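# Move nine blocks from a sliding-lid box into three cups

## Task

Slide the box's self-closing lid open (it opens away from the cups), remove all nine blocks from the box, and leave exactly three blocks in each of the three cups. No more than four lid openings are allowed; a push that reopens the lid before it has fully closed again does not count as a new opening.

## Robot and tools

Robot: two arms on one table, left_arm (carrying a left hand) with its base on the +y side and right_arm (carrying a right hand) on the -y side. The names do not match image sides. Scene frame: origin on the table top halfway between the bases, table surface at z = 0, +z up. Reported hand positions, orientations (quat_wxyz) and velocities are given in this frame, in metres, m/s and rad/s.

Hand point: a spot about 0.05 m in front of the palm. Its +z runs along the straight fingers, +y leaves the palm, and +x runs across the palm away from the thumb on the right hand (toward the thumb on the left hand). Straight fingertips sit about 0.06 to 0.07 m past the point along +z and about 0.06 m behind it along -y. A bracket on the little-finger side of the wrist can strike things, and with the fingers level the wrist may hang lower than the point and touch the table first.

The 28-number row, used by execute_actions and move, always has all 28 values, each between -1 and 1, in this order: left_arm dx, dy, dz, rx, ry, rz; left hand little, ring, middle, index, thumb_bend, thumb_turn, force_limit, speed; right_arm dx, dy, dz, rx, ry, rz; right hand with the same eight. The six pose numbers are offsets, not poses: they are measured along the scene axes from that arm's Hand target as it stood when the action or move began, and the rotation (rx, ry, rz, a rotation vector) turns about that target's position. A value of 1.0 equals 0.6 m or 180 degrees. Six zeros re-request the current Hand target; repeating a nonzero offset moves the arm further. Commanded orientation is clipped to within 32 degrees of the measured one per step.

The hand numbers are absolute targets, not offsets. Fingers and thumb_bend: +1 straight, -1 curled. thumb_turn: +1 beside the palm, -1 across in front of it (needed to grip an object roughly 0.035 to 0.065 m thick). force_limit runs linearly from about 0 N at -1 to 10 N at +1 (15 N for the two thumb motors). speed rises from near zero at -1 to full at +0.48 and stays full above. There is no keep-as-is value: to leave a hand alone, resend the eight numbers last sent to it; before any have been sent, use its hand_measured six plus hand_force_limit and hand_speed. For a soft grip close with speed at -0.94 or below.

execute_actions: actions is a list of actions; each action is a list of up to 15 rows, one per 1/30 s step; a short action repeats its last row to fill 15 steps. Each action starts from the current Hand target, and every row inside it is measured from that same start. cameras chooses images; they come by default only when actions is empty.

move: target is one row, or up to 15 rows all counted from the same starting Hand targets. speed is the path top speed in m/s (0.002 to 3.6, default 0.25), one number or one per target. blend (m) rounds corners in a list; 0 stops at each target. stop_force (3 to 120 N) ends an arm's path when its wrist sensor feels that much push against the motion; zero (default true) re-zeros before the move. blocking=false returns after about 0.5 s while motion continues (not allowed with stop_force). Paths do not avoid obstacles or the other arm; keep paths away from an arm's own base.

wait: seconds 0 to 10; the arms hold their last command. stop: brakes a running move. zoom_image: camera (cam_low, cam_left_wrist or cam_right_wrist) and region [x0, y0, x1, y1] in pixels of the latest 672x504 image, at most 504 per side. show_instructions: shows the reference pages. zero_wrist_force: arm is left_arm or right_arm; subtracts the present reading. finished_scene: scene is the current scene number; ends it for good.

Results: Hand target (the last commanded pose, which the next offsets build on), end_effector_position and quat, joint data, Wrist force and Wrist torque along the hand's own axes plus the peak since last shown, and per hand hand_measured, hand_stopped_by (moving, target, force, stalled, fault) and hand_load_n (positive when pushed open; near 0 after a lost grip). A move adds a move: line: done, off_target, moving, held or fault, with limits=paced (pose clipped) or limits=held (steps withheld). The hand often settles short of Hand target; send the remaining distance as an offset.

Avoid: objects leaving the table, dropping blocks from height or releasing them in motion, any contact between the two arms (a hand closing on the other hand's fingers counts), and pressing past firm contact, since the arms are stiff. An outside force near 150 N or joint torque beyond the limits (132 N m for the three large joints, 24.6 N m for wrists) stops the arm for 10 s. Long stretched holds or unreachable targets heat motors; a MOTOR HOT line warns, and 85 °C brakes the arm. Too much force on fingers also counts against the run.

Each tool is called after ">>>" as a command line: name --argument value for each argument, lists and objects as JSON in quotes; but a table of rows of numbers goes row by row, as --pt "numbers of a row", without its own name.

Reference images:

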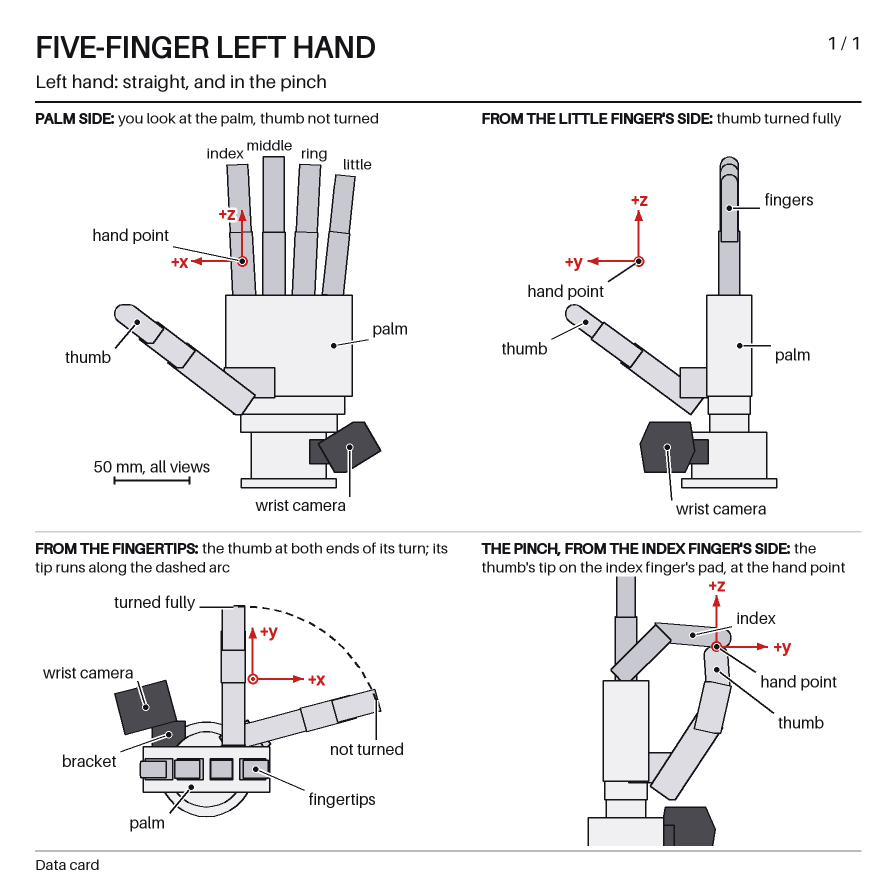

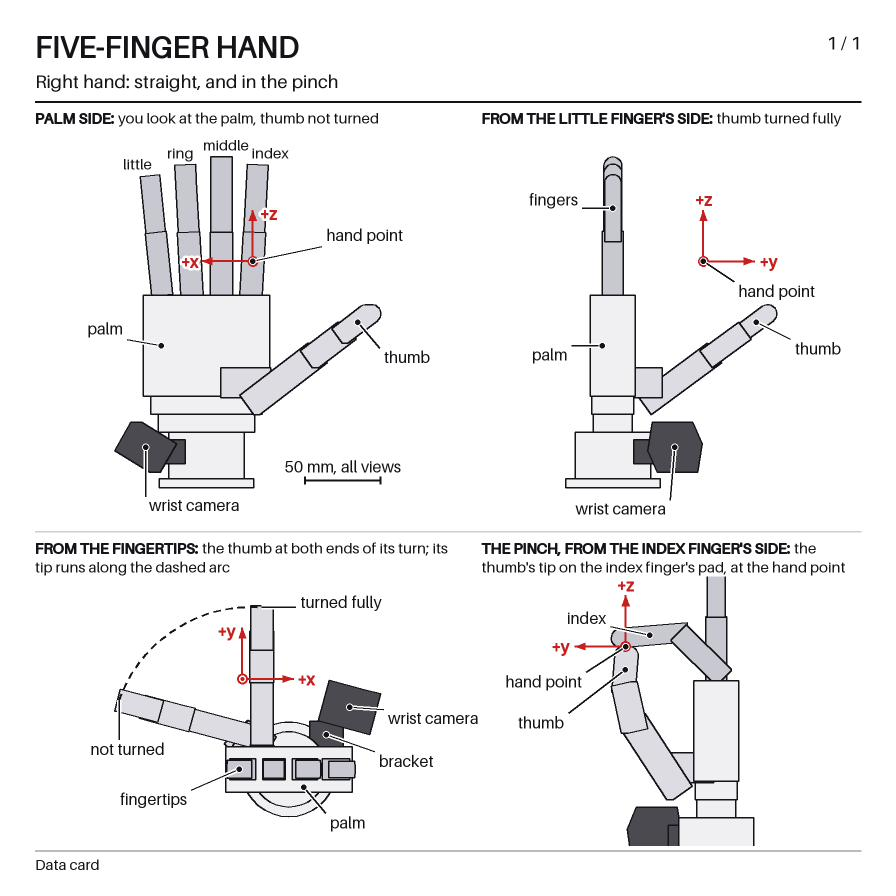

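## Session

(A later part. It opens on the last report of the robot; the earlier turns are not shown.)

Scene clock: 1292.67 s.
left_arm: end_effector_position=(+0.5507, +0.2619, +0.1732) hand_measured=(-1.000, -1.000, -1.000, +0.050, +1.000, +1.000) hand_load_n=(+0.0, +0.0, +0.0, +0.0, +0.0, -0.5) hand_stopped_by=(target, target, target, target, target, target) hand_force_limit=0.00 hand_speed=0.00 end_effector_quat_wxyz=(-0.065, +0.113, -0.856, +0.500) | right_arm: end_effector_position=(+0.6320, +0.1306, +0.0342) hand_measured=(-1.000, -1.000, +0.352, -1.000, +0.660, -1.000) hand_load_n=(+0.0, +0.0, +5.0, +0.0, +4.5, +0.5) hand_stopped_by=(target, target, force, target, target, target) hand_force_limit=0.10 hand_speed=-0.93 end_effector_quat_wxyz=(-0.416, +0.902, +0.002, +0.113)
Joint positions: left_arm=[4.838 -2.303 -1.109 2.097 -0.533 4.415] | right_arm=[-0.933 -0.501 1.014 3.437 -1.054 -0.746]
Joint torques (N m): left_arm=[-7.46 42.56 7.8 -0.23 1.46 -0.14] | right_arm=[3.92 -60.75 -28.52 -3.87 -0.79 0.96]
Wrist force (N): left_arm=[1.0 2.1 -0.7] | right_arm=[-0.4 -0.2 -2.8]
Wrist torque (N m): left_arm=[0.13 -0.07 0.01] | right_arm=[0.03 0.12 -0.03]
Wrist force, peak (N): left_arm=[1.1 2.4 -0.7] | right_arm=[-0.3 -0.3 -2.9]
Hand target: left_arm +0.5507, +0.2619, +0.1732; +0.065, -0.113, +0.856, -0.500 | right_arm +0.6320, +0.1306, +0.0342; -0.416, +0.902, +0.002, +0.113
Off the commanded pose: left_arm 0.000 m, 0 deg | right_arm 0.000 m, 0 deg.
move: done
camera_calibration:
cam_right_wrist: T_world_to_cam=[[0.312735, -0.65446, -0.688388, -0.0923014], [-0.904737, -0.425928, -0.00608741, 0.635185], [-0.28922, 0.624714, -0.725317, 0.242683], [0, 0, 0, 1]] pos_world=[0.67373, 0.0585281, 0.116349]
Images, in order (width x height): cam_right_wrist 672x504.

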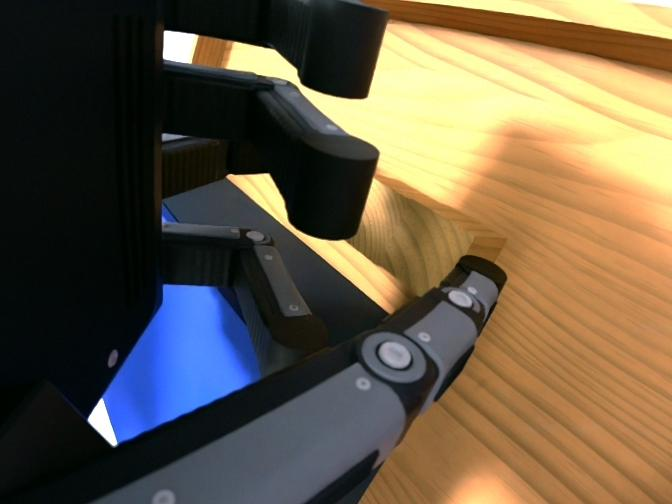

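>>> move --target '[0,0,0,0,0,0,-1,-1,-1,0.05,1,1,0,0,0,0,0,0,0,0,-1,-1,-0.22,-1,0.66,-1,0.3,-0.94]' --speed 0.01

>>> move --pt "0 0 0 0 0 0 -1 -1 -1 0.05 1 1 0 0 0 0 0.22 0 0 0 -1 -1 -0.22 -1 0.66 -1 0.3 -0.94" --pt "0 0 0 0 0 0 -1 -1 -1 0.05 1 1 0 0 -0.3777 -0.005 0.22 0 0 0 -1 -1 -0.22 -1 0.66 -1 0.3 -0.94" --pt "0 0 0 0 0 0 -1 -1 -1 0.05 1 1 0 0 -0.3777 -0.005 0.1 0 0 0 -1 -1 -0.22 -1 0.66 -1 0.3 -0.94" --speed '[0.07,0.14,0.08]' --blend '[0.02,0.02,0]' --cameras '["cam_right_wrist","cam_low"]'

Scene clock: 1297.27 s.
left_arm: end_effector_position=(+0.5507, +0.2619, +0.1732) hand_measured=(-1.000, -1.000, -1.000, +0.050, +1.000, +1.000) hand_load_n=(+0.0, +0.0, +0.0, +0.0, +0.0, +0.0) hand_stopped_by=(target, target, target, target, target, target) hand_force_limit=0.00 hand_speed=0.00 end_effector_quat_wxyz=(-0.065, +0.113, -0.856, +0.500) | right_arm: end_effector_position=(+0.6320, +0.1306, +0.0342) hand_measured=(-1.000, -1.000, +0.348, -1.000, +0.662, -1.000) hand_load_n=(+0.0, +0.0, +7.0, +0.0, +6.0, +0.5) hand_stopped_by=(target, target, force, target, target, target) hand_force_limit=0.30 hand_speed=-0.94 end_effector_quat_wxyz=(-0.416, +0.902, +0.002, +0.113)
Joint positions: left_arm=[4.838 -2.303 -1.109 2.097 -0.533 4.415] | right_arm=[-0.933 -0.501 1.014 3.437 -1.054 -0.746]
Joint torques (N m): left_arm=[-6.16 44.14 8.39 -0.38 1.67 -0.96] | right_arm=[2.46 -50.59 -22 -3.28 -0.48 0.82]
Wrist force (N): left_arm=[0.8 2.2 -1.0] | right_arm=[-0.9 -0.7 -3.5]
Wrist torque (N m): left_arm=[0.15 -0.07 -0.01] | right_arm=[0.04 0.20 -0.06]
Wrist force, peak (N): left_arm=[1.1 2.6 -0.6] | right_arm=[-0.9 -0.7 -3.5]
Hand target: left_arm +0.5507, +0.2619, +0.1732; +0.065, -0.113, +0.856, -0.500 | right_arm +0.6320, +0.1306, +0.0342; -0.416, +0.902, +0.002, +0.113
Off the commanded pose: left_arm 0.000 m, 0 deg | right_arm 0.000 m, 0 deg.
move: done

Scene clock: 1302.00 s.
left_arm: end_effector_position=(+0.5507, +0.2619, +0.1732) hand_measured=(-1.000, -1.000, -1.000, +0.050, +1.000, +1.000) hand_load_n=(+0.0, +0.0, +0.0, +0.0, +0.0, +0.0) hand_stopped_by=(target, target, target, target, target, target) hand_force_limit=0.00 hand_speed=0.00 end_effector_quat_wxyz=(-0.065, +0.113, -0.856, +0.500) | right_arm: end_effector_position=(+0.4053, +0.1275, +0.0940) hand_measured=(-1.000, -1.000, +0.348, -1.000, +0.662, -1.000) hand_load_n=(+0.0, +0.0, +7.0, +0.0, +6.0, +1.0) hand_stopped_by=(target, target, force, target, target, target) hand_force_limit=0.30 hand_speed=-0.94 end_effector_quat_wxyz=(-0.415, +0.903, +0.002, +0.113)
Joint positions: left_arm=[4.838 -2.303 -1.109 2.097 -0.533 4.415] | right_arm=[-0.726 -0.862 1.572 3.171 -1.203 -0.586]
Joint torques (N m): left_arm=[-3.95 45.78 8.21 -0.61 1.93 -1.03] | right_arm=[-7.78 -58.57 -25.73 -1.66 1.99 0.06]
Wrist force (N): left_arm=[0.8 2.3 -0.6] | right_arm=[-0.8 1.3 -1.7]
Wrist torque (N m): left_arm=[0.16 -0.06 0.00] | right_arm=[0.12 0.16 0.07]
Wrist force, peak (N): left_arm=[1.2 2.3 -0.9] | right_arm=[-0.4 -0.2 -2.8]
Hand target: left_arm +0.5507, +0.2619, +0.1732; +0.065, -0.113, +0.856, -0.500 | right_arm +0.4054, +0.1276, +0.0942; -0.416, +0.902, +0.002, +0.113
Off the commanded pose: left_arm 0.000 m, 0 deg | right_arm 0.000 m, 0 deg.
move: done
camera_calibration:
cam_right_wrist: T_world_to_cam=[[0.312583, -0.654636, -0.68829, 0.0177578], [-0.904725, -0.425958, -0.00574537, 0.429193], [-0.289422, 0.624509, -0.725413, 0.222439], [0, 0, 0, 1]] pos_world=[0.447129, 0.0555278, 0.176048]
Images, in order (width x height): cam_low 672x504, cam_right_wrist 672x504.

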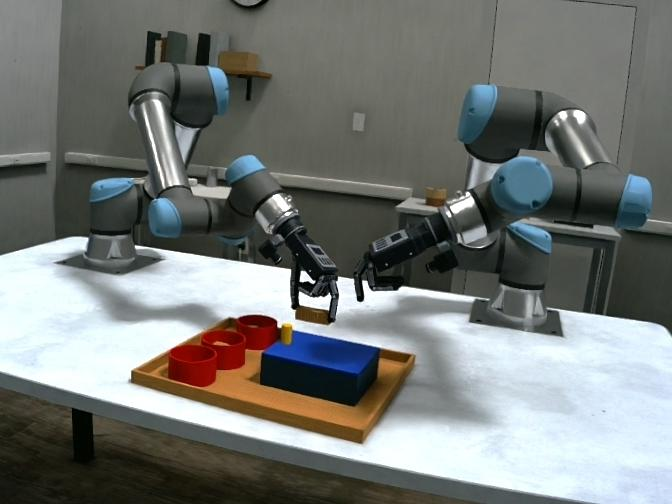

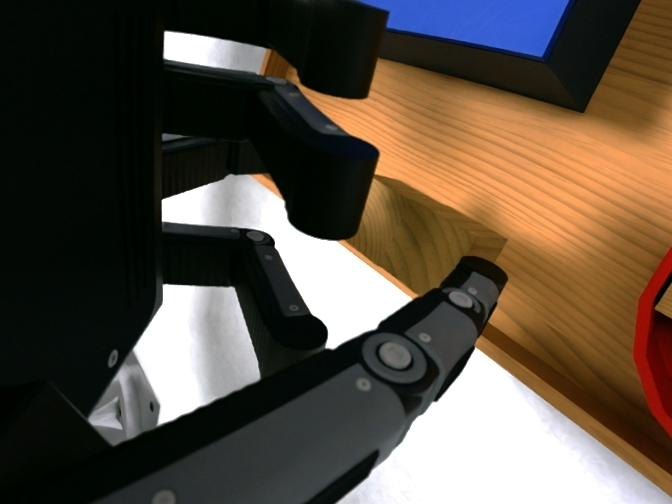

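>>> move --pt "0 0 0 0 0 0 -1 -1 -1 0.05 1 1 0 0 0 0 -0.088 0 0 0 -1 -1 -0.22 -1 0.66 -1 0.3 -0.94" --pt "0 0 0 0 0 0 -1 -1 -1 0.05 1 1 0 0 0 0 -0.11 0 0 0 -1 -1 -0.22 -1 0.66 -1 0.3 -0.94" --speed '[0.06,0.01]' --blend '[0.003,0]' --stop_force 3.5 --cameras '["cam_right_wrist"]'

Scene clock: 1310.00 s.
left_arm: end_effector_position=(+0.5507, +0.2619, +0.1732) hand_measured=(-1.000, -1.000, -1.000, +0.050, +1.000, +1.000) hand_load_n=(+0.0, +0.0, +0.0, +0.0, -0.5, +0.0) hand_stopped_by=(target, target, target, target, target, target) hand_force_limit=0.00 hand_speed=0.00 end_effector_quat_wxyz=(-0.065, +0.113, -0.856, +0.500) | right_arm: end_effector_position=(+0.4054, +0.1276, +0.0336) hand_measured=(-1.000, -1.000, +0.348, -1.000, +0.662, -1.000) hand_load_n=(+0.0, +0.0, +6.5, +0.0, +6.5, +1.0) hand_stopped_by=(target, target, force, target, target, target) hand_force_limit=0.30 hand_speed=-0.94 end_effector_quat_wxyz=(-0.416, +0.902, +0.002, +0.113)
Joint positions: left_arm=[4.838 -2.303 -1.109 2.097 -0.533 4.415] | right_arm=[-0.726 -0.763 1.585 3.059 -1.203 -0.586]
Joint torques (N m): left_arm=[-1.31 48.53 8.36 -0.72 2.47 -0.88] | right_arm=[4.93 -61.13 -10.37 -3.87 -0.39 0.01]
Wrist force (N): left_arm=[0.5 2.0 -0.7] | right_arm=[-1.1 1.3 -1.2]
Wrist torque (N m): left_arm=[0.11 -0.01 -0.02] | right_arm=[0.08 0.20 0.08]
Wrist force, peak (N): left_arm=[1.0 2.5 -0.3] | right_arm=[-0.3 -3.0 -5.3]
Hand target: left_arm +0.5507, +0.2619, +0.1732; +0.065, -0.113, +0.856, -0.500 | right_arm +0.4054, +0.1276, +0.0336; -0.416, +0.902, +0.002, +0.113 (not the last commanded pose)
Off the commanded pose: left_arm 0.000 m, 0 deg | right_arm 0.005 m, 0 deg.
move: contact (right_arm); path passed 1 of 2 targets
camera_calibration:
cam_right_wrist: T_world_to_cam=[[0.31273, -0.654463, -0.688388, -0.0238783], [-0.904739, -0.425924, -0.00608325, 0.42889], [-0.28922, 0.624714, -0.725317, 0.178512], [0, 0, 0, 1]] pos_world=[0.44713, 0.0555281, 0.115649]
Images, in order (width x height): cam_right_wrist 672x504.

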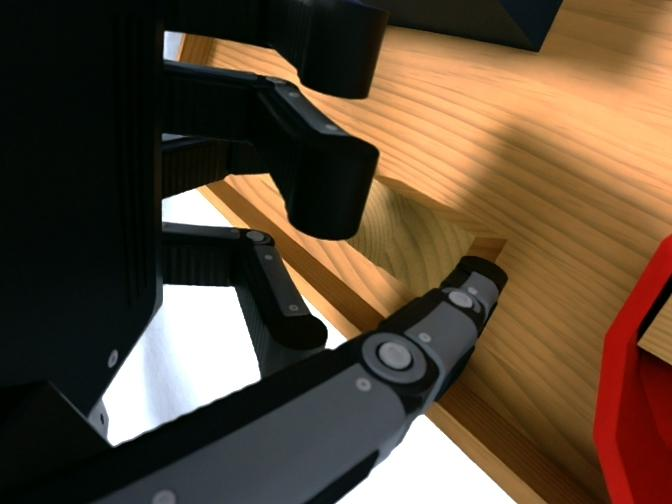

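>>> move --target '[0,0,0,0,0,0,-1,-1,-1,0.05,1,1,0,0,0,0,0.0012,0,0,0,-1,-1,0.48,-1,0.66,-1,0.3,-0.75]' --speed 0.02

>>> move --pt "0 0 0 0 0 0 -1 -1 -1 0.05 1 1 0 0 0 0 0.1 0 0 0 -1 -1 0.48 -1 0.66 -1 0.3 -0.75" --pt "0 0 0 0 0 0 -1 -1 -1 0.05 1 1 0 0 0.0453 0.0123 0.1595 0.0762 0.0242 -0.4947 -1 -1 0.48 -1 0.66 -1 0.3 -0.75" --speed '[0.08,0.25]' --blend '[0.02,0]' --cameras '["cam_right_wrist"]'

>>> zoom_image --camera "cam_right_wrist" --region '[440, 120, 670, 340]'

Scene clock: 1313.80 s.
left_arm: end_effector_position=(+0.5507, +0.2619, +0.1732) hand_measured=(-1.000, -1.000, -1.000, +0.050, +1.000, +1.000) hand_load_n=(+0.0, +0.0, +0.0, +0.0, +0.0, -0.5) hand_stopped_by=(target, target, target, target, target, target) hand_force_limit=0.00 hand_speed=0.00 end_effector_quat_wxyz=(-0.065, +0.113, -0.856, +0.500) | right_arm: end_effector_position=(+0.4054, +0.1276, +0.0343) hand_measured=(-1.000, -1.000, +0.480, -1.000, +0.660, -1.000) hand_load_n=(+0.0, +0.0, +0.0, +0.0, +0.5, +0.0) hand_stopped_by=(target, target, target, target, target, target) hand_force_limit=0.30 hand_speed=-0.75 end_effector_quat_wxyz=(-0.416, +0.902, +0.002, +0.113)
Joint positions: left_arm=[4.838 -2.303 -1.109 2.097 -0.533 4.415] | right_arm=[-0.726 -0.764 1.585 3.06 -1.203 -0.586]
Joint torques (N m): left_arm=[0.2 51.05 9.02 -0.74 2.59 -0.89] | right_arm=[5.39 -59.13 -25.4 -1.59 -0.19 -0.98]
Wrist force (N): left_arm=[0.9 2.0 -0.5] | right_arm=[-1.2 1.1 -1.8]
Wrist torque (N m): left_arm=[0.10 -0.07 0.01] | right_arm=[0.11 0.21 0.07]
Wrist force, peak (N): left_arm=[0.9 2.6 -0.9] | right_arm=[-0.9 1.5 -1.8]
Hand target: left_arm +0.5507, +0.2619, +0.1732; +0.065, -0.113, +0.856, -0.500 | right_arm +0.4054, +0.1276, +0.0343; -0.416, +0.902, +0.002, +0.113
Off the commanded pose: left_arm 0.000 m, 0 deg | right_arm 0.000 m, 0 deg.
move: done

Scene clock: 1318.17 s.
left_arm: end_effector_position=(+0.5507, +0.2619, +0.1732) hand_measured=(-1.000, -1.000, -1.000, +0.050, +1.000, +1.000) hand_load_n=(+0.0, +0.0, +0.0, +0.0, +0.0, -0.5) hand_stopped_by=(target, target, target, target, target, target) hand_force_limit=0.00 hand_speed=0.00 end_effector_quat_wxyz=(-0.065, +0.113, -0.856, +0.500) | right_arm: end_effector_position=(+0.4325, +0.1351, +0.1300) hand_measured=(-1.000, -1.000, +0.480, -1.000, +0.660, -1.000) hand_load_n=(+0.0, +0.0, +0.0, +0.0, +0.0, +0.0) hand_stopped_by=(target, target, target, target, target, target) hand_force_limit=0.30 hand_speed=-0.75 end_effector_quat_wxyz=(+0.311, -0.598, +0.656, -0.340)
Joint positions: left_arm=[4.838 -2.303 -1.109 2.097 -0.533 4.415] | right_arm=[-0.463 -0.8 1.311 3.704 -2.428 0.951]
Joint torques (N m): left_arm=[1.89 53.22 9.82 -0.92 2.48 -0.95] | right_arm=[-9.94 -58.98 -9.13 -1.01 -0.6 1.11]
Wrist force (N): left_arm=[0.8 1.9 -0.8] | right_arm=[-0.6 1.7 -2.1]
Wrist torque (N m): left_arm=[0.11 -0.06 0.00] | right_arm=[0.21 0.22 0.24]
Wrist force, peak (N): left_arm=[1.0 2.3 -1.0] | right_arm=[-0.6 1.5 -2.5]
Hand target: left_arm +0.5507, +0.2619, +0.1732; +0.065, -0.113, +0.856, -0.500 | right_arm +0.4325, +0.1350, +0.1300; +0.311, -0.598, +0.656, -0.340
Off the commanded pose: left_arm 0.000 m, 0 deg | right_arm 0.000 m, 0 deg.
move: done
camera_calibration:
cam_right_wrist: T_world_to_cam=[[-0.574268, -0.168126, -0.801218, 0.371479], [-0.441015, 0.888072, 0.129743, 0.061472], [0.689726, 0.427856, -0.584138, -0.163507], [0, 0, 0, 1]] pos_world=[0.353214, 0.0778214, 0.194149]
Images, in order (width x height): cam_right_wrist 672x504.

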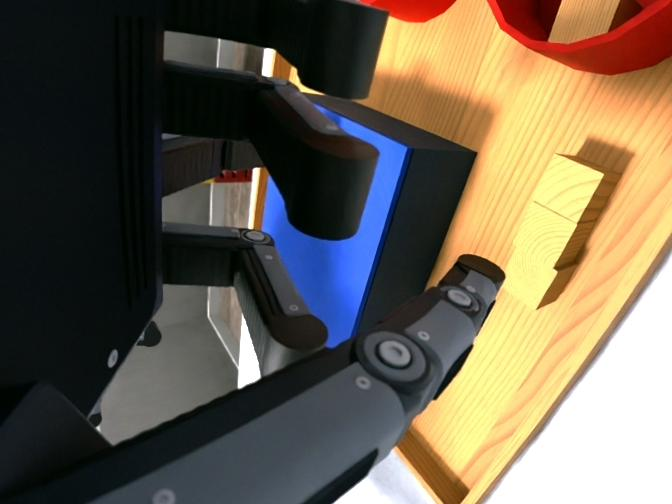

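Scaled by 2.191.

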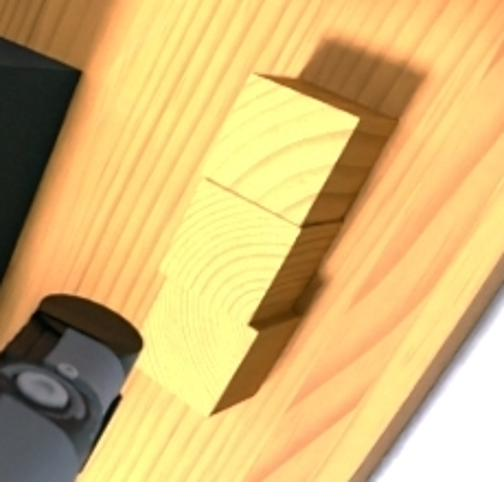

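>>> move --target '[0,0,0,0,0,0,-1,-1,-1,0.05,1,1,0,0,-0.0073,-0.0148,-0.12,0,0,0,-1,-1,0.08,-1,0.5,-1,-0.4,0]' --speed 0.08

>>> move --target '[0,0,0,0,0,0,-1,-1,-1,0.05,1,1,0,0,0,0,-0.044,0,0,0,-1,-1,0.08,-1,0.5,-1,-0.4,0]' --speed 0.025 --stop_force 3 --cameras '["cam_right_wrist"]'

Scene clock: 1325.17 s.
left_arm: end_effector_position=(+0.5507, +0.2619, +0.1732) hand_measured=(-1.000, -1.000, -1.000, +0.050, +1.000, +1.000) hand_load_n=(+0.0, +0.0, +0.0, +0.0, +0.0, -0.5) hand_stopped_by=(target, target, target, target, target, target) hand_force_limit=0.00 hand_speed=0.00 end_effector_quat_wxyz=(-0.065, +0.113, -0.856, +0.500) | right_arm: end_effector_position=(+0.4281, +0.1260, +0.0578) hand_measured=(-1.000, -1.000, +0.080, -1.000, +0.500, -1.000) hand_load_n=(+0.0, +0.0, +0.0, +0.0, +0.0, +0.0) hand_stopped_by=(target, target, target, target, target, target) hand_force_limit=-0.40 hand_speed=0.00 end_effector_quat_wxyz=(+0.311, -0.598, +0.656, -0.340)
Joint positions: left_arm=[4.838 -2.303 -1.109 2.097 -0.533 4.415] | right_arm=[-0.463 -0.724 1.384 3.554 -2.428 0.95]
Joint torques (N m): left_arm=[3.89 55.51 9.81 -1.14 2.57 -0.89] | right_arm=[-8.21 -64.07 -26.86 -1.4 0.56 -1.32]
Wrist force (N): left_arm=[1.1 1.9 -0.9] | right_arm=[-0.6 1.6 -2.1]
Wrist torque (N m): left_arm=[0.11 -0.10 0.02] | right_arm=[0.21 0.21 0.25]
Wrist force, peak (N): left_arm=[0.9 2.3 -1.1] | right_arm=[-0.8 1.7 -2.5]
Hand target: left_arm +0.5507, +0.2619, +0.1732; +0.065, -0.113, +0.856, -0.500 | right_arm +0.4282, +0.1261, +0.0580; +0.311, -0.598, +0.656, -0.340
Off the commanded pose: left_arm 0.000 m, 0 deg | right_arm 0.000 m, 0 deg.
move: done

Scene clock: 1327.23 s.
left_arm: end_effector_position=(+0.5507, +0.2619, +0.1732) hand_measured=(-1.000, -1.000, -1.000, +0.050, +1.000, +1.000) hand_load_n=(+0.0, +0.0, +0.0, +0.0, +0.0, +0.0) hand_stopped_by=(target, target, target, target, target, target) hand_force_limit=0.00 hand_speed=0.00 end_effector_quat_wxyz=(-0.065, +0.113, -0.856, +0.500) | right_arm: end_effector_position=(+0.4282, +0.1261, +0.0316) hand_measured=(-1.000, -1.000, +0.080, -1.000, +0.500, -1.000) hand_load_n=(+0.0, +0.0, +0.0, +0.0, +0.0, +0.0) hand_stopped_by=(target, target, target, target, target, target) hand_force_limit=-0.40 hand_speed=0.00 end_effector_quat_wxyz=(+0.311, -0.598, +0.656, -0.340)
Joint positions: left_arm=[4.838 -2.303 -1.109 2.097 -0.533 4.415] | right_arm=[-0.463 -0.684 1.389 3.51 -2.428 0.95]
Joint torques (N m): left_arm=[5.12 55.87 9.81 -1.18 2.54 -0.89] | right_arm=[-7.18 -64.87 -16.74 -1.46 0.24 -1.4]
Wrist force (N): left_arm=[0.9 2.0 -0.5] | right_arm=[-0.5 1.6 -2.1]
Wrist torque (N m): left_arm=[0.10 -0.07 0.01] | right_arm=[0.21 0.20 0.27]
Wrist force, peak (N): left_arm=[1.0 2.3 -1.1] | right_arm=[-0.9 1.6 -2.5]
Hand target: left_arm +0.5507, +0.2619, +0.1732; +0.065, -0.113, +0.856, -0.500 | right_arm +0.4282, +0.1261, +0.0316; +0.311, -0.598, +0.656, -0.340
Off the commanded pose: left_arm 0.000 m, 0 deg | right_arm 0.000 m, 0 deg.
move: done
camera_calibration:
cam_right_wrist: T_world_to_cam=[[-0.574274, -0.16807, -0.801225, 0.288655], [-0.440833, 0.888175, 0.129655, 0.0802725], [0.689837, 0.427664, -0.584147, -0.214194], [0, 0, 0, 1]] pos_world=[0.348913, 0.0688215, 0.0957495]
Images, in order (width x height): cam_right_wrist 672x504.

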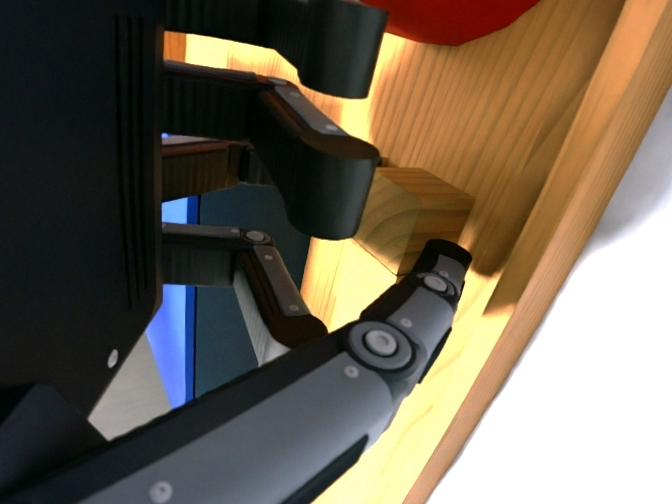

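>>> move --target '[0,0,0,0,0,0,-1,-1,-1,0.05,1,1,0,0,0,0,0.0025,0,0,0,-1,-1,-0.35,-1,0.5,-1,-0.4,-0.92]' --speed 0.02

>>> move --pt "0 0 0 0 0 0 -1 -1 -1 0.05 1 1 0 0 0 0 0.158 0 0 0 -1 -1 -0.35 -1 0.5 -1 -0.4 -0.92" --pt "0 0 0 0 0 0 -1 -1 -1 0.05 1 1 0 0 0.3613 -0.1852 0.158 0 0 0 -1 -1 -0.35 -1 0.5 -1 -0.4 -0.92" --speed '[0.1,0.15]' --blend '[0.015,0]' --cameras '["cam_right_wrist","cam_low"]'

>>> zoom_image --camera "cam_right_wrist" --region '[340, 40, 672, 320]'

Scene clock: 1332.97 s.
left_arm: end_effector_position=(+0.5507, +0.2619, +0.1732) hand_measured=(-1.000, -1.000, -1.000, +0.050, +1.000, +1.000) hand_load_n=(+0.0, +0.0, +0.0, +0.0, +0.0, -0.5) hand_stopped_by=(target, target, target, target, target, target) hand_force_limit=0.00 hand_speed=0.00 end_effector_quat_wxyz=(-0.065, +0.113, -0.856, +0.500) | right_arm: end_effector_position=(+0.4282, +0.1261, +0.0331) hand_measured=(-1.000, -1.000, -0.106, -1.000, +0.500, -1.000) hand_load_n=(+0.0, +0.0, +3.5, +0.0, +2.0, +0.5) hand_stopped_by=(target, target, force, target, target, target) hand_force_limit=-0.40 hand_speed=-0.92 end_effector_quat_wxyz=(+0.311, -0.598, +0.656, -0.340)
Joint positions: left_arm=[4.838 -2.303 -1.109 2.097 -0.533 4.415] | right_arm=[-0.463 -0.686 1.388 3.513 -2.428 0.95]
Joint torques (N m): left_arm=[6.01 58.04 10.11 -1.33 2.6 -0.92] | right_arm=[-3.05 -56.19 -26.46 -3.26 -0.27 -1.16]
Wrist force (N): left_arm=[1.0 2.2 -0.3] | right_arm=[-0.5 0.7 -2.7]
Wrist torque (N m): left_arm=[0.10 -0.07 0.01] | right_arm=[0.14 0.23 0.24]
Wrist force, peak (N): left_arm=[1.0 2.4 -0.8] | right_arm=[-0.4 0.5 -3.0]
Hand target: left_arm +0.5507, +0.2619, +0.1732; +0.065, -0.113, +0.856, -0.500 | right_arm +0.4282, +0.1261, +0.0331; +0.311, -0.598, +0.656, -0.340
Off the commanded pose: left_arm 0.000 m, 0 deg | right_arm 0.000 m, 0 deg.
move: done

Scene clock: 1335.93 s.
left_arm: end_effector_position=(+0.5507, +0.2619, +0.1732) hand_measured=(-1.000, -1.000, -1.000, +0.050, +1.000, +1.000) hand_load_n=(+0.0, +0.0, +0.5, +0.0, +0.0, -0.5) hand_stopped_by=(target, target, target, target, target, target) hand_force_limit=0.00 hand_speed=0.00 end_effector_quat_wxyz=(-0.065, +0.113, -0.856, +0.500) | right_arm: end_effector_position=(+0.6449, +0.0150, +0.1278) hand_measured=(-1.000, -1.000, -0.106, -1.000, +0.500, -1.000) hand_load_n=(+0.0, +0.0, +3.0, +0.0, +2.5, +0.5) hand_stopped_by=(target, target, force, target, target, target) hand_force_limit=-0.40 hand_speed=-0.92 end_effector_quat_wxyz=(+0.311, -0.598, +0.656, -0.340)
Joint positions: left_arm=[4.838 -2.303 -1.109 2.097 -0.533 4.415] | right_arm=[-0.8 -0.764 1.312 3.406 -2.227 0.575]
Joint torques (N m): left_arm=[7.99 59.85 10.21 -1.35 2.6 -0.87] | right_arm=[2.21 -64.62 -9.09 -1.39 -2.69 0.44]
Wrist force (N): left_arm=[0.8 2.0 -0.7] | right_arm=[-0.9 1.5 -2.0]
Wrist torque (N m): left_arm=[0.11 -0.05 0.00] | right_arm=[0.16 0.25 0.04]
Wrist force, peak (N): left_arm=[1.1 2.6 -0.8] | right_arm=[-0.8 1.8 -3.0]
Hand target: left_arm +0.5507, +0.2619, +0.1732; +0.065, -0.113, +0.856, -0.500 | right_arm +0.6449, +0.0150, +0.1279; +0.311, -0.598, +0.656, -0.340
Off the commanded pose: left_arm 0.000 m, 0 deg | right_arm 0.000 m, 0 deg.
move: done
camera_calibration:
cam_right_wrist: T_world_to_cam=[[-0.574309, -0.167998, -0.801215, 0.471681], [-0.440788, 0.888188, 0.129721, 0.261909], [0.689837, 0.427666, -0.584146, -0.260027], [0, 0, 0, 1]] pos_world=[0.565713, -0.0421783, 0.192049]
Images, in order (width x height): cam_low 672x504, cam_right_wrist 672x504.

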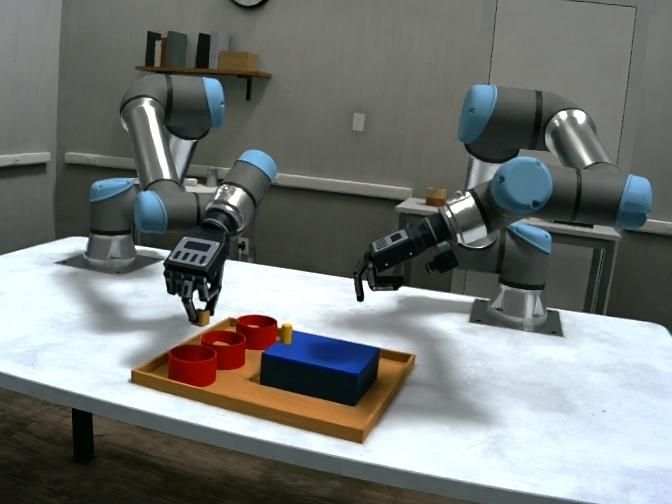

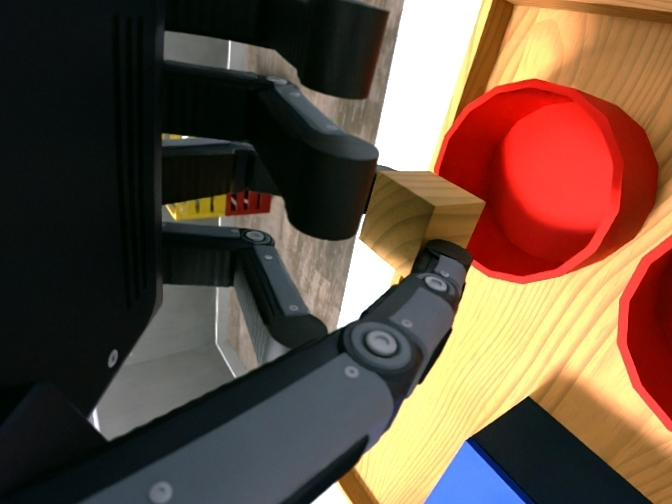

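Scaled by 1.518.

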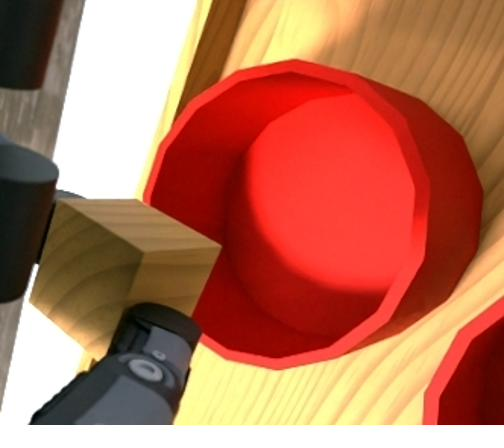

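>>> move --pt "0 0 0 0 0 0 -1 -1 -1 0.05 1 1 0 0 0.0055 -0.0335 -0.03 0 0 0 -1 -1 -0.35 -1 0.5 -1 -0.4 -0.92" --pt "0 0 0 0 0 0 -1 -1 -1 0.05 1 1 0 0 0.0055 -0.0335 -0.11 0 0 0 -1 -1 -0.35 -1 0.5 -1 -0.4 -0.92" --pt "0 0 0 0 0 0 -1 -1 -1 0.05 1 1 0 0 0.0055 -0.0335 -0.15 0 0 0 -1 -1 -0.35 -1 0.5 -1 -0.4 -0.92" --speed '[0.06,0.06,0.015]' --blend '[0.003,0.004,0]' --stop_force 3 --cameras '["cam_right_wrist"]'

Scene clock: 1353.00 s.
left_arm: end_effector_position=(+0.5507, +0.2619, +0.1732) hand_measured=(-1.000, -1.000, -1.000, +0.050, +1.000, +1.000) hand_load_n=(+0.0, +0.0, +0.0, +0.0, +0.0, -0.5) hand_stopped_by=(target, target, target, target, target, target) hand_force_limit=0.00 hand_speed=0.00 end_effector_quat_wxyz=(-0.065, +0.113, -0.856, +0.500) | right_arm: end_effector_position=(+0.6482, -0.0051, +0.0468) hand_measured=(-1.000, -1.000, -0.106, -1.000, +0.500, -1.000) hand_load_n=(+0.0, +0.0, +3.0, +0.0, +2.0, +1.0) hand_stopped_by=(target, target, force, target, target, target) hand_force_limit=-0.40 hand_speed=-0.92 end_effector_quat_wxyz=(+0.311, -0.598, +0.656, -0.340)
Joint positions: left_arm=[4.838 -2.303 -1.109 2.097 -0.533 4.415] | right_arm=[-0.824 -0.673 1.389 3.225 -2.211 0.553]
Joint torques (N m): left_arm=[9.88 59.75 10.25 -1.5 2.61 -0.98] | right_arm=[3.6 -64.13 -14.1 -3.54 -2.73 -0.65]
Wrist force (N): left_arm=[0.7 2.0 -0.6] | right_arm=[-1.0 0.1 -2.8]
Wrist torque (N m): left_arm=[0.10 -0.05 0.00] | right_arm=[0.08 0.20 0.20]
Wrist force, peak (N): left_arm=[1.2 2.4 -0.9] | right_arm=[-1.8 -5.2 -7.5]
Hand target: left_arm +0.5507, +0.2619, +0.1732; +0.065, -0.113, +0.856, -0.500 | right_arm +0.6482, -0.0051, +0.0468; +0.311, -0.598, +0.656, -0.340 (not the last commanded pose)
Off the commanded pose: left_arm 0.000 m, 0 deg | right_arm 0.009 m, 0 deg.
move: contact (right_arm); path passed 2 of 3 targets
camera_calibration:
cam_right_wrist: T_world_to_cam=[[-0.574309, -0.167998, -0.801215, 0.405147], [-0.440788, 0.888188, 0.129721, 0.291781], [0.689837, 0.427666, -0.584146, -0.300969], [0, 0, 0, 1]] pos_world=[0.568913, -0.0623783, 0.110949]
Images, in order (width x height): cam_right_wrist 672x504.

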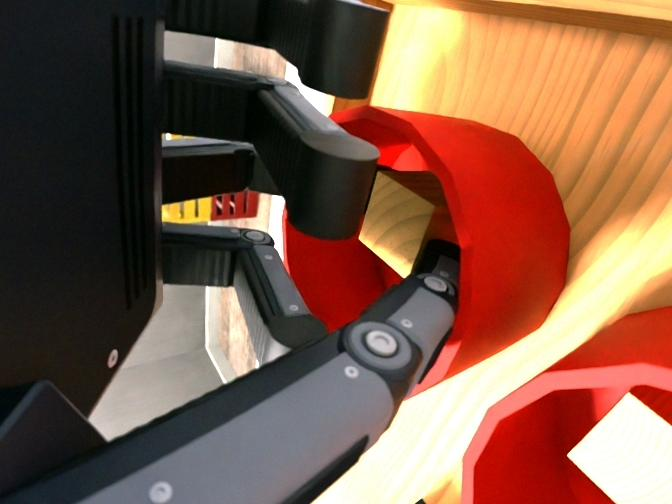

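>>> move --target '[0,0,0,0,0,0,-1,-1,-1,0.05,1,1,0,0,0,0,0.0012,0,0,0,-1,-1,-0.045,-1,0.5,-1,-0.4,-0.85]' --speed 0.02

>>> move --target '[0,0,0,0,0,0,-1,-1,-1,0.05,1,1,0,0,0,0,0.13,0,0,0,-1,-1,-0.045,-1,0.5,-1,-0.4,-0.85]' --speed 0.08 --cameras '["cam_right_wrist"]'

>>> zoom_image --camera "cam_right_wrist" --region '[340, 60, 672, 340]'

Scene clock: 1356.87 s.
left_arm: end_effector_position=(+0.5507, +0.2619, +0.1732) hand_measured=(-1.000, -1.000, -1.000, +0.050, +1.000, +1.000) hand_load_n=(+0.0, +0.0, +0.0, +0.0, +0.0, -0.5) hand_stopped_by=(target, target, target, target, target, target) hand_force_limit=0.00 hand_speed=0.00 end_effector_quat_wxyz=(-0.065, +0.113, -0.856, +0.500) | right_arm: end_effector_position=(+0.6482, -0.0051, +0.0475) hand_measured=(-1.000, -1.000, -0.044, -1.000, +0.500, -1.000) hand_load_n=(+0.0, +0.0, -1.0, +0.0, -1.0, +0.0) hand_stopped_by=(target, target, target, target, target, target) hand_force_limit=-0.40 hand_speed=-0.85 end_effector_quat_wxyz=(+0.311, -0.598, +0.656, -0.340)
Joint positions: left_arm=[4.838 -2.303 -1.109 2.097 -0.533 4.415] | right_arm=[-0.824 -0.675 1.389 3.226 -2.211 0.553]
Joint torques (N m): left_arm=[11.86 59.69 10.89 -1.64 2.57 -0.91] | right_arm=[-6.91 -62.19 -26.14 -1.34 -2.77 0.16]
Wrist force (N): left_arm=[0.9 2.2 -0.8] | right_arm=[-1.2 1.0 -2.2]
Wrist torque (N m): left_arm=[0.15 -0.08 0.00] | right_arm=[0.13 0.24 0.20]
Wrist force, peak (N): left_arm=[0.9 2.4 -0.9] | right_arm=[-1.2 -0.4 -3.5]
Hand target: left_arm +0.5507, +0.2619, +0.1732; +0.065, -0.113, +0.856, -0.500 | right_arm +0.6482, -0.0051, +0.0475; +0.311, -0.598, +0.656, -0.340
Off the commanded pose: left_arm 0.000 m, 0 deg | right_arm 0.000 m, 0 deg.
move: done

Scene clock: 1358.17 s.
left_arm: end_effector_position=(+0.5507, +0.2619, +0.1732) hand_measured=(-1.000, -1.000, -1.000, +0.050, +1.000, +1.000) hand_load_n=(+0.0, +0.0, +0.5, +0.0, +0.0, -0.5) hand_stopped_by=(target, target, target, target, target, target) hand_force_limit=0.00 hand_speed=0.00 end_effector_quat_wxyz=(-0.065, +0.113, -0.856, +0.500) | right_arm: end_effector_position=(+0.6483, -0.0050, +0.1258) hand_measured=(-1.000, -1.000, -0.044, -1.000, +0.500, -1.000) hand_load_n=(+0.0, +0.0, +0.0, +0.0, +0.0, +0.0) hand_stopped_by=(target, target, target, target, target, target) hand_force_limit=-0.40 hand_speed=-0.85 end_effector_quat_wxyz=(+0.311, -0.598, +0.656, -0.340)
Joint positions: left_arm=[4.838 -2.303 -1.109 2.097 -0.533 4.415] | right_arm=[-0.824 -0.787 1.366 3.362 -2.211 0.553]
Joint torques (N m): left_arm=[12.1 59.95 10.96 -1.75 2.59 -0.94] | right_arm=[-7.01 -42.06 -8.18 -4.03 -2.16 0.72]
Wrist force (N): left_arm=[0.8 2.1 -0.6] | right_arm=[-0.7 1.4 -1.5]
Wrist torque (N m): left_arm=[0.12 -0.05 0.00] | right_arm=[0.13 0.19 0.22]
Wrist force, peak (N): left_arm=[0.7 2.3 -0.9] | right_arm=[-0.8 2.2 -1.7]
Hand target: left_arm +0.5507, +0.2619, +0.1732; +0.065, -0.113, +0.856, -0.500 | right_arm +0.6482, -0.0051, +0.1255; +0.311, -0.598, +0.656, -0.340
Off the commanded pose: left_arm 0.000 m, 0 deg | right_arm 0.000 m, 0 deg.
move: done
camera_calibration:
cam_right_wrist: T_world_to_cam=[[-0.574027, -0.16789, -0.80144, 0.468406], [-0.440847, 0.888162, 0.129697, 0.281525], [0.690033, 0.427762, -0.583844, -0.255098], [0, 0, 0, 1]] pos_world=[0.569014, -0.0622779, 0.189948]
Images, in order (width x height): cam_right_wrist 672x504.

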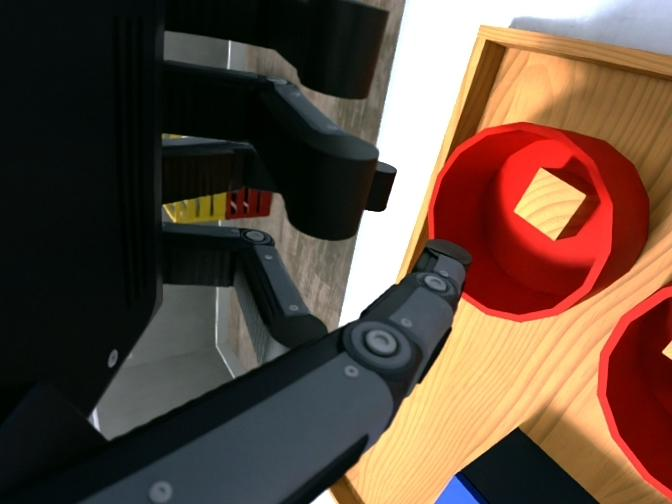

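Scaled by 1.518.

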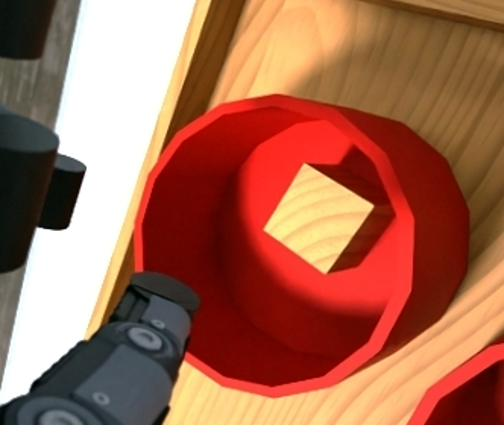

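>>> move --target '[0,0,0,0,0,0,-1,-1,-1,0.05,1,1,0,0,-0.3645,0.2545,0,0,0,0,-1,-1,0.08,-1,0.5,-1,-0.4,0]' --speed 0.2 --cameras '["cam_right_wrist"]'

>>> zoom_image --camera "cam_right_wrist" --region '[440, 120, 670, 340]'

Scene clock: 1368.27 s.
left_arm: end_effector_position=(+0.5507, +0.2619, +0.1732) hand_measured=(-1.000, -1.000, -1.000, +0.050, +1.000, +1.000) hand_load_n=(+0.0, +0.0, +0.0, +0.0, +0.0, +0.0) hand_stopped_by=(target, target, target, target, target, target) hand_force_limit=0.00 hand_speed=0.00 end_effector_quat_wxyz=(-0.065, +0.113, -0.856, +0.500) | right_arm: end_effector_position=(+0.4296, +0.1476, +0.1255) hand_measured=(-1.000, -1.000, +0.080, -1.000, +0.500, -1.000) hand_load_n=(+0.0, +0.0, +0.0, +0.0, +0.0, +0.0) hand_stopped_by=(target, target, target, target, target, target) hand_force_limit=-0.40 hand_speed=0.00 end_effector_quat_wxyz=(+0.311, -0.598, +0.656, -0.340)
Joint positions: left_arm=[4.838 -2.303 -1.109 2.097 -0.533 4.415] | right_arm=[-0.452 -0.773 1.27 3.729 -2.434 0.966]
Joint torques (N m): left_arm=[14.55 60.32 11.36 -1.81 2.59 -0.93] | right_arm=[5.81 -64.47 -10.94 -1.59 0.35 0.35]
Wrist force (N): left_arm=[0.8 1.9 -0.8] | right_arm=[-0.3 1.9 -2.2]
Wrist torque (N m): left_arm=[0.10 -0.07 0.00] | right_arm=[0.24 0.17 0.28]
Wrist force, peak (N): left_arm=[1.1 2.5 -0.7] | right_arm=[-1.4 2.6 -3.6]
Hand target: left_arm +0.5507, +0.2619, +0.1732; +0.065, -0.113, +0.856, -0.500 | right_arm +0.4295, +0.1476, +0.1255; +0.311, -0.598, +0.656, -0.340
Off the commanded pose: left_arm 0.000 m, 0 deg | right_arm 0.000 m, 0 deg.
move: done
camera_calibration:
cam_right_wrist: T_world_to_cam=[[-0.574235, -0.168046, -0.801258, 0.368298], [-0.440803, 0.888194, 0.12963, 0.0496116], [0.689889, 0.427635, -0.584107, -0.169526], [0, 0, 0, 1]] pos_world=[0.350313, 0.0903215, 0.189649]
Images, in order (width x height): cam_right_wrist 672x504.

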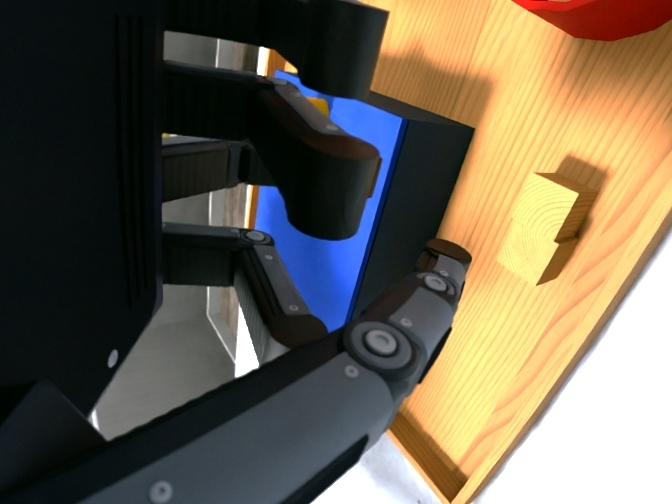

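Scaled by 2.191.

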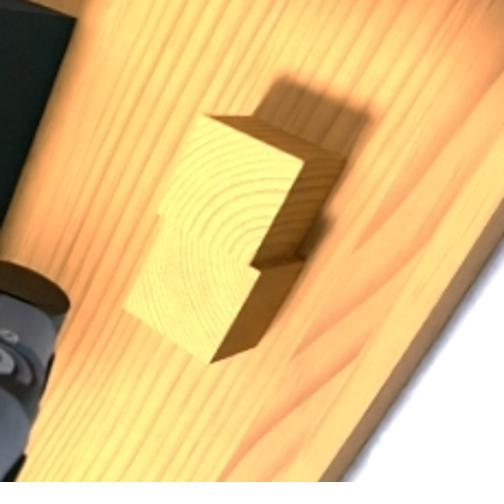

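>>> move --pt "0 0 0 0 0 0 -1 -1 -1 0.05 1 1 0 0 0 0.0002 -0.115 0 0 0 -1 -1 0.08 -1 0.5 -1 -0.4 0" --pt "0 0 0 0 0 0 -1 -1 -1 0.05 1 1 0 0 0 0.0002 -0.1558 0 0 0 -1 -1 0.08 -1 0.5 -1 -0.4 0" --speed '[0.08,0.025]' --blend '[0.004,0]' --stop_force 4 --cameras '["cam_right_wrist"]'

>>> move --target '[0,0,0,0,0,0,-1,-1,-1,0.05,1,1,0,0,0,0,0.0008,0,0,0,-1,-1,-0.35,-1,0.5,-1,-0.4,-0.92]' --speed 0.02

Scene clock: 1374.90 s.
left_arm: end_effector_position=(+0.5507, +0.2619, +0.1732) hand_measured=(-1.000, -1.000, -1.000, +0.050, +1.000, +1.000) hand_load_n=(+0.0, +0.0, +0.0, +0.0, +0.0, -0.5) hand_stopped_by=(target, target, target, target, target, target) hand_force_limit=0.00 hand_speed=0.00 end_effector_quat_wxyz=(-0.065, +0.113, -0.856, +0.500) | right_arm: end_effector_position=(+0.4295, +0.1477, +0.0320) hand_measured=(-1.000, -1.000, +0.080, -1.000, +0.500, -1.000) hand_load_n=(+0.0, +0.0, +0.0, +0.0, +0.0, +0.0) hand_stopped_by=(target, target, target, target, target, target) hand_force_limit=-0.40 hand_speed=0.00 end_effector_quat_wxyz=(+0.311, -0.598, +0.656, -0.340)
Joint positions: left_arm=[4.838 -2.303 -1.109 2.097 -0.533 4.415] | right_arm=[-0.451 -0.647 1.306 3.568 -2.434 0.966]
Joint torques (N m): left_arm=[14.67 59.27 12.35 -1.81 2.59 -0.92] | right_arm=[6.24 -66.74 -17.93 -1.35 -3.21 -0.67]
Wrist force (N): left_arm=[0.7 1.9 -0.7] | right_arm=[-0.5 1.6 -2.6]
Wrist torque (N m): left_arm=[0.09 -0.03 0.00] | right_arm=[0.25 0.23 0.19]
Wrist force, peak (N): left_arm=[0.9 2.5 -1.0] | right_arm=[-0.6 1.5 -2.7]
Hand target: left_arm +0.5507, +0.2619, +0.1732; +0.065, -0.113, +0.856, -0.500 | right_arm +0.4295, +0.1477, +0.0321; +0.311, -0.598, +0.656, -0.340
Off the commanded pose: left_arm 0.000 m, 0 deg | right_arm 0.000 m, 0 deg.
move: done
camera_calibration:
cam_right_wrist: T_world_to_cam=[[-0.574274, -0.16807, -0.801225, 0.293433], [-0.440833, 0.888175, 0.129655, 0.0615962], [0.689837, 0.427664, -0.584147, -0.224036], [0, 0, 0, 1]] pos_world=[0.350213, 0.0904215, 0.0962495]
Images, in order (width x height): cam_right_wrist 672x504.

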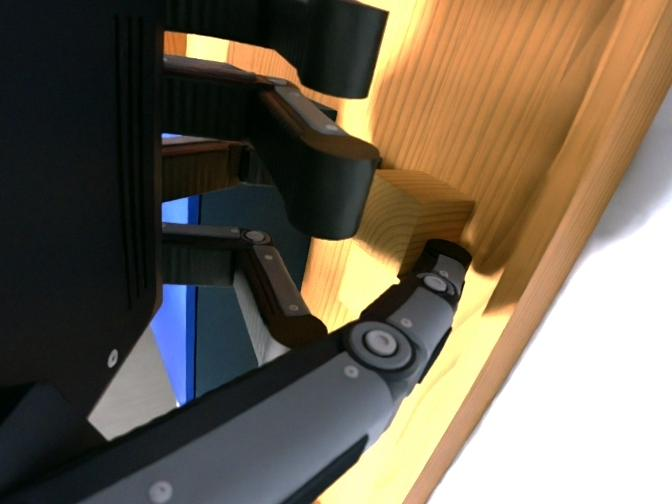

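Scene clock: 1376.00 s.
left_arm: end_effector_position=(+0.5507, +0.2619, +0.1732) hand_measured=(-1.000, -1.000, -1.000, +0.050, +1.000, +1.000) hand_load_n=(+0.0, +0.5, +0.0, +0.0, +0.0, +0.0) hand_stopped_by=(target, target, target, target, target, target) hand_force_limit=0.00 hand_speed=0.00 end_effector_quat_wxyz=(-0.065, +0.113, -0.856, +0.500) | right_arm: end_effector_position=(+0.4295, +0.1477, +0.0325) hand_measured=(-1.000, -1.000, -0.106, -1.000, +0.500, -1.000) hand_load_n=(+0.0, +0.0, +3.0, +0.0, +2.0, +0.5) hand_stopped_by=(target, target, force, target, target, target) hand_force_limit=-0.40 hand_speed=-0.92 end_effector_quat_wxyz=(+0.311, -0.598, +0.656, -0.340)
Joint positions: left_arm=[4.838 -2.303 -1.109 2.097 -0.533 4.415] | right_arm=[-0.451 -0.648 1.306 3.569 -2.434 0.966]
Joint torques (N m): left_arm=[14 58.9 12.53 -2 2.72 -0.88] | right_arm=[4.71 -63.62 -27.09 -1.88 -3.1 -0.23]
Wrist force (N): left_arm=[0.9 2.2 -0.7] | right_arm=[-0.4 0.4 -2.8]
Wrist torque (N m): left_arm=[0.15 -0.07 0.00] | right_arm=[0.12 0.22 0.16]
Wrist force, peak (N): left_arm=[1.3 1.9 -1.2] | right_arm=[-0.8 1.1 -3.1]
Hand target: left_arm +0.5507, +0.2619, +0.1732; +0.065, -0.113, +0.856, -0.500 | right_arm +0.4295, +0.1477, +0.0325; +0.311, -0.598, +0.656, -0.340
Off the commanded pose: left_arm 0.000 m, 0 deg | right_arm 0.000 m, 0 deg.
move: done

>>> move --pt "0 0 0 0 0 0 -1 -1 -1 0.05 1 1 0 0 0 0 0.158 0 0 0 -1 -1 -0.35 -1 0.5 -1 -0.4 -0.92" --pt "0 0 0 0 0 0 -1 -1 -1 0.05 1 1 0 0 0.3682 -0.2183 0.158 0 0 0 -1 -1 -0.35 -1 0.5 -1 -0.4 -0.92" --speed '[0.1,0.16]' --blend '[0.015,0]' --cameras '["cam_right_wrist"]'

>>> zoom_image --camera "cam_right_wrist" --region '[340, 40, 672, 320]'

Scene clock: 1381.90 s.
left_arm: end_effector_position=(+0.5507, +0.2619, +0.1732) hand_measured=(-1.000, -1.000, -1.000, +0.050, +1.000, +1.000) hand_load_n=(+0.0, +0.0, +0.0, +0.0, +0.0, -0.5) hand_stopped_by=(target, target, target, target, target, target) hand_force_limit=0.00 hand_speed=0.00 end_effector_quat_wxyz=(-0.065, +0.113, -0.856, +0.500) | right_arm: end_effector_position=(+0.6505, +0.0168, +0.1273) hand_measured=(-1.000, -1.000, -0.106, -1.000, +0.500, -1.000) hand_load_n=(+0.0, +0.0, +3.0, +0.0, +2.5, +0.5) hand_stopped_by=(target, target, force, target, target, target) hand_force_limit=-0.40 hand_speed=-0.92 end_effector_quat_wxyz=(+0.311, -0.598, +0.656, -0.340)
Joint positions: left_arm=[4.838 -2.303 -1.109 2.097 -0.533 4.415] | right_arm=[-0.804 -0.753 1.292 3.412 -2.225 0.572]
Joint torques (N m): left_arm=[13.78 58.62 12.41 -2.03 2.65 -1.02] | right_arm=[2.29 -64.71 -8.77 -1.31 -2.84 0.58]
Wrist force (N): left_arm=[1.1 1.9 -0.7] | right_arm=[-0.5 1.2 -2.1]
Wrist torque (N m): left_arm=[0.11 -0.10 0.02] | right_arm=[0.13 0.18 0.05]
Wrist force, peak (N): left_arm=[0.9 2.4 -1.2] | right_arm=[-0.8 1.6 -3.0]
Hand target: left_arm +0.5507, +0.2619, +0.1732; +0.065, -0.113, +0.856, -0.500 | right_arm +0.6505, +0.0167, +0.1273; +0.311, -0.598, +0.656, -0.340
Off the commanded pose: left_arm 0.000 m, 0 deg | right_arm 0.000 m, 0 deg.
move: done
camera_calibration:
cam_right_wrist: T_world_to_cam=[[-0.574309, -0.167998, -0.801215, 0.474645], [-0.440788, 0.888188, 0.129721, 0.262901], [0.689837, 0.427666, -0.584146, -0.264898], [0, 0, 0, 1]] pos_world=[0.571213, -0.0404783, 0.191449]
Images, in order (width x height): cam_right_wrist 672x504.

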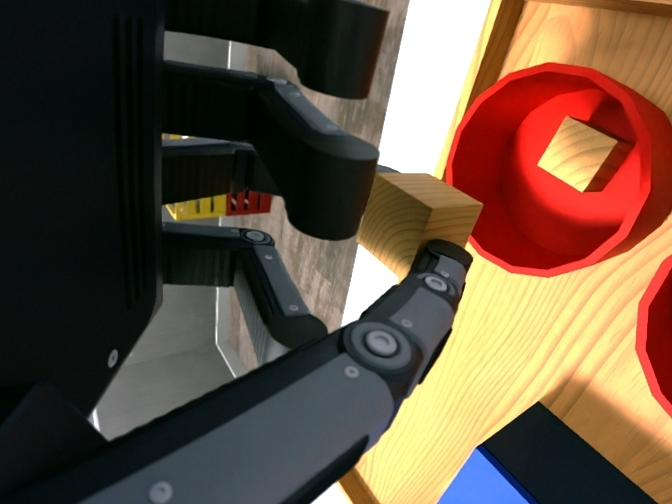

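Scaled by 1.518.

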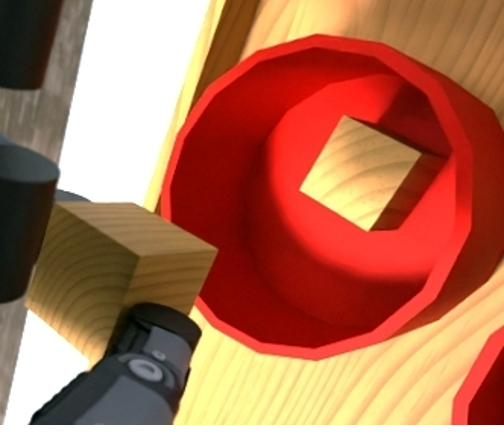

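>>> move --pt "0 0 0 0 0 0 -1 -1 -1 0.05 1 1 0 0 0 0 -0.11 0 0 0 -1 -1 -0.35 -1 0.5 -1 -0.4 -0.92" --pt "0 0 0 0 0 0 -1 -1 -1 0.05 1 1 0 0 0 0 -0.15 0 0 0 -1 -1 -0.35 -1 0.5 -1 -0.4 -0.92" --speed '[0.07,0.015]' --blend '[0.004,0]' --stop_force 3 --cameras '["cam_right_wrist"]'

Scene clock: 1388.30 s.
left_arm: end_effector_position=(+0.5507, +0.2619, +0.1732) hand_measured=(-1.000, -1.000, -1.000, +0.050, +1.000, +1.000) hand_load_n=(+0.0, +0.0, +0.0, +0.0, +0.0, -0.5) hand_stopped_by=(target, target, target, target, target, target) hand_force_limit=0.00 hand_speed=0.00 end_effector_quat_wxyz=(-0.065, +0.113, -0.856, +0.500) | right_arm: end_effector_position=(+0.6504, +0.0167, +0.0485) hand_measured=(-1.000, -1.000, -0.106, -1.000, +0.500, -1.000) hand_load_n=(+0.0, +0.0, +1.5, +0.0, +1.0, +0.0) hand_stopped_by=(target, target, force, target, target, target) hand_force_limit=-0.40 hand_speed=-0.92 end_effector_quat_wxyz=(+0.311, -0.598, +0.656, -0.340)
Joint positions: left_arm=[4.838 -2.303 -1.109 2.097 -0.533 4.415] | right_arm=[-0.804 -0.644 1.317 3.278 -2.225 0.572]
Joint torques (N m): left_arm=[14.31 58.45 12.84 -2.01 2.68 -0.91] | right_arm=[-6.98 -66.72 -22.49 -3.75 0.4 -0.75]
Wrist force (N): left_arm=[1.1 2.3 -1.1] | right_arm=[-0.5 1.7 -2.1]
Wrist torque (N m): left_arm=[0.17 -0.12 0.01] | right_arm=[0.21 0.22 0.05]
Wrist force, peak (N): left_arm=[0.8 2.5 -0.9] | right_arm=[0.7 -1.8 -4.2]
Hand target: left_arm +0.5507, +0.2619, +0.1732; +0.065, -0.113, +0.856, -0.500 | right_arm +0.6505, +0.0167, +0.0486; +0.311, -0.598, +0.656, -0.340 (not the last commanded pose)
Off the commanded pose: left_arm 0.000 m, 0 deg | right_arm 0.011 m, 0 deg.
move: contact (right_arm); path passed 1 of 2 targets
camera_calibration:
cam_right_wrist: T_world_to_cam=[[-0.574366, -0.168032, -0.801167, 0.411534], [-0.440778, 0.888194, 0.129714, 0.273119], [0.689796, 0.427641, -0.584213, -0.310899], [0, 0, 0, 1]] pos_world=[0.571213, -0.0404784, 0.11265]
Images, in order (width x height): cam_right_wrist 672x504.

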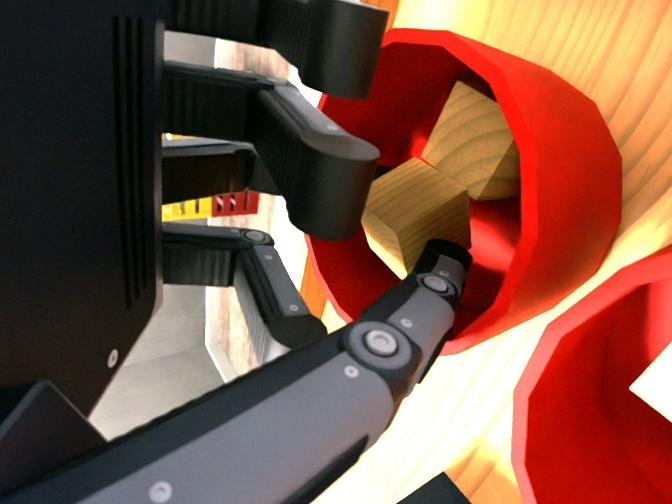

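>>> zoom_image --camera "cam_right_wrist" --region '[300, 40, 600, 320]'

Scaled by 1.680.

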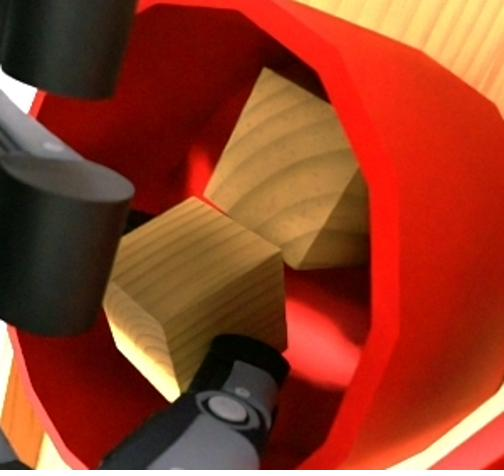

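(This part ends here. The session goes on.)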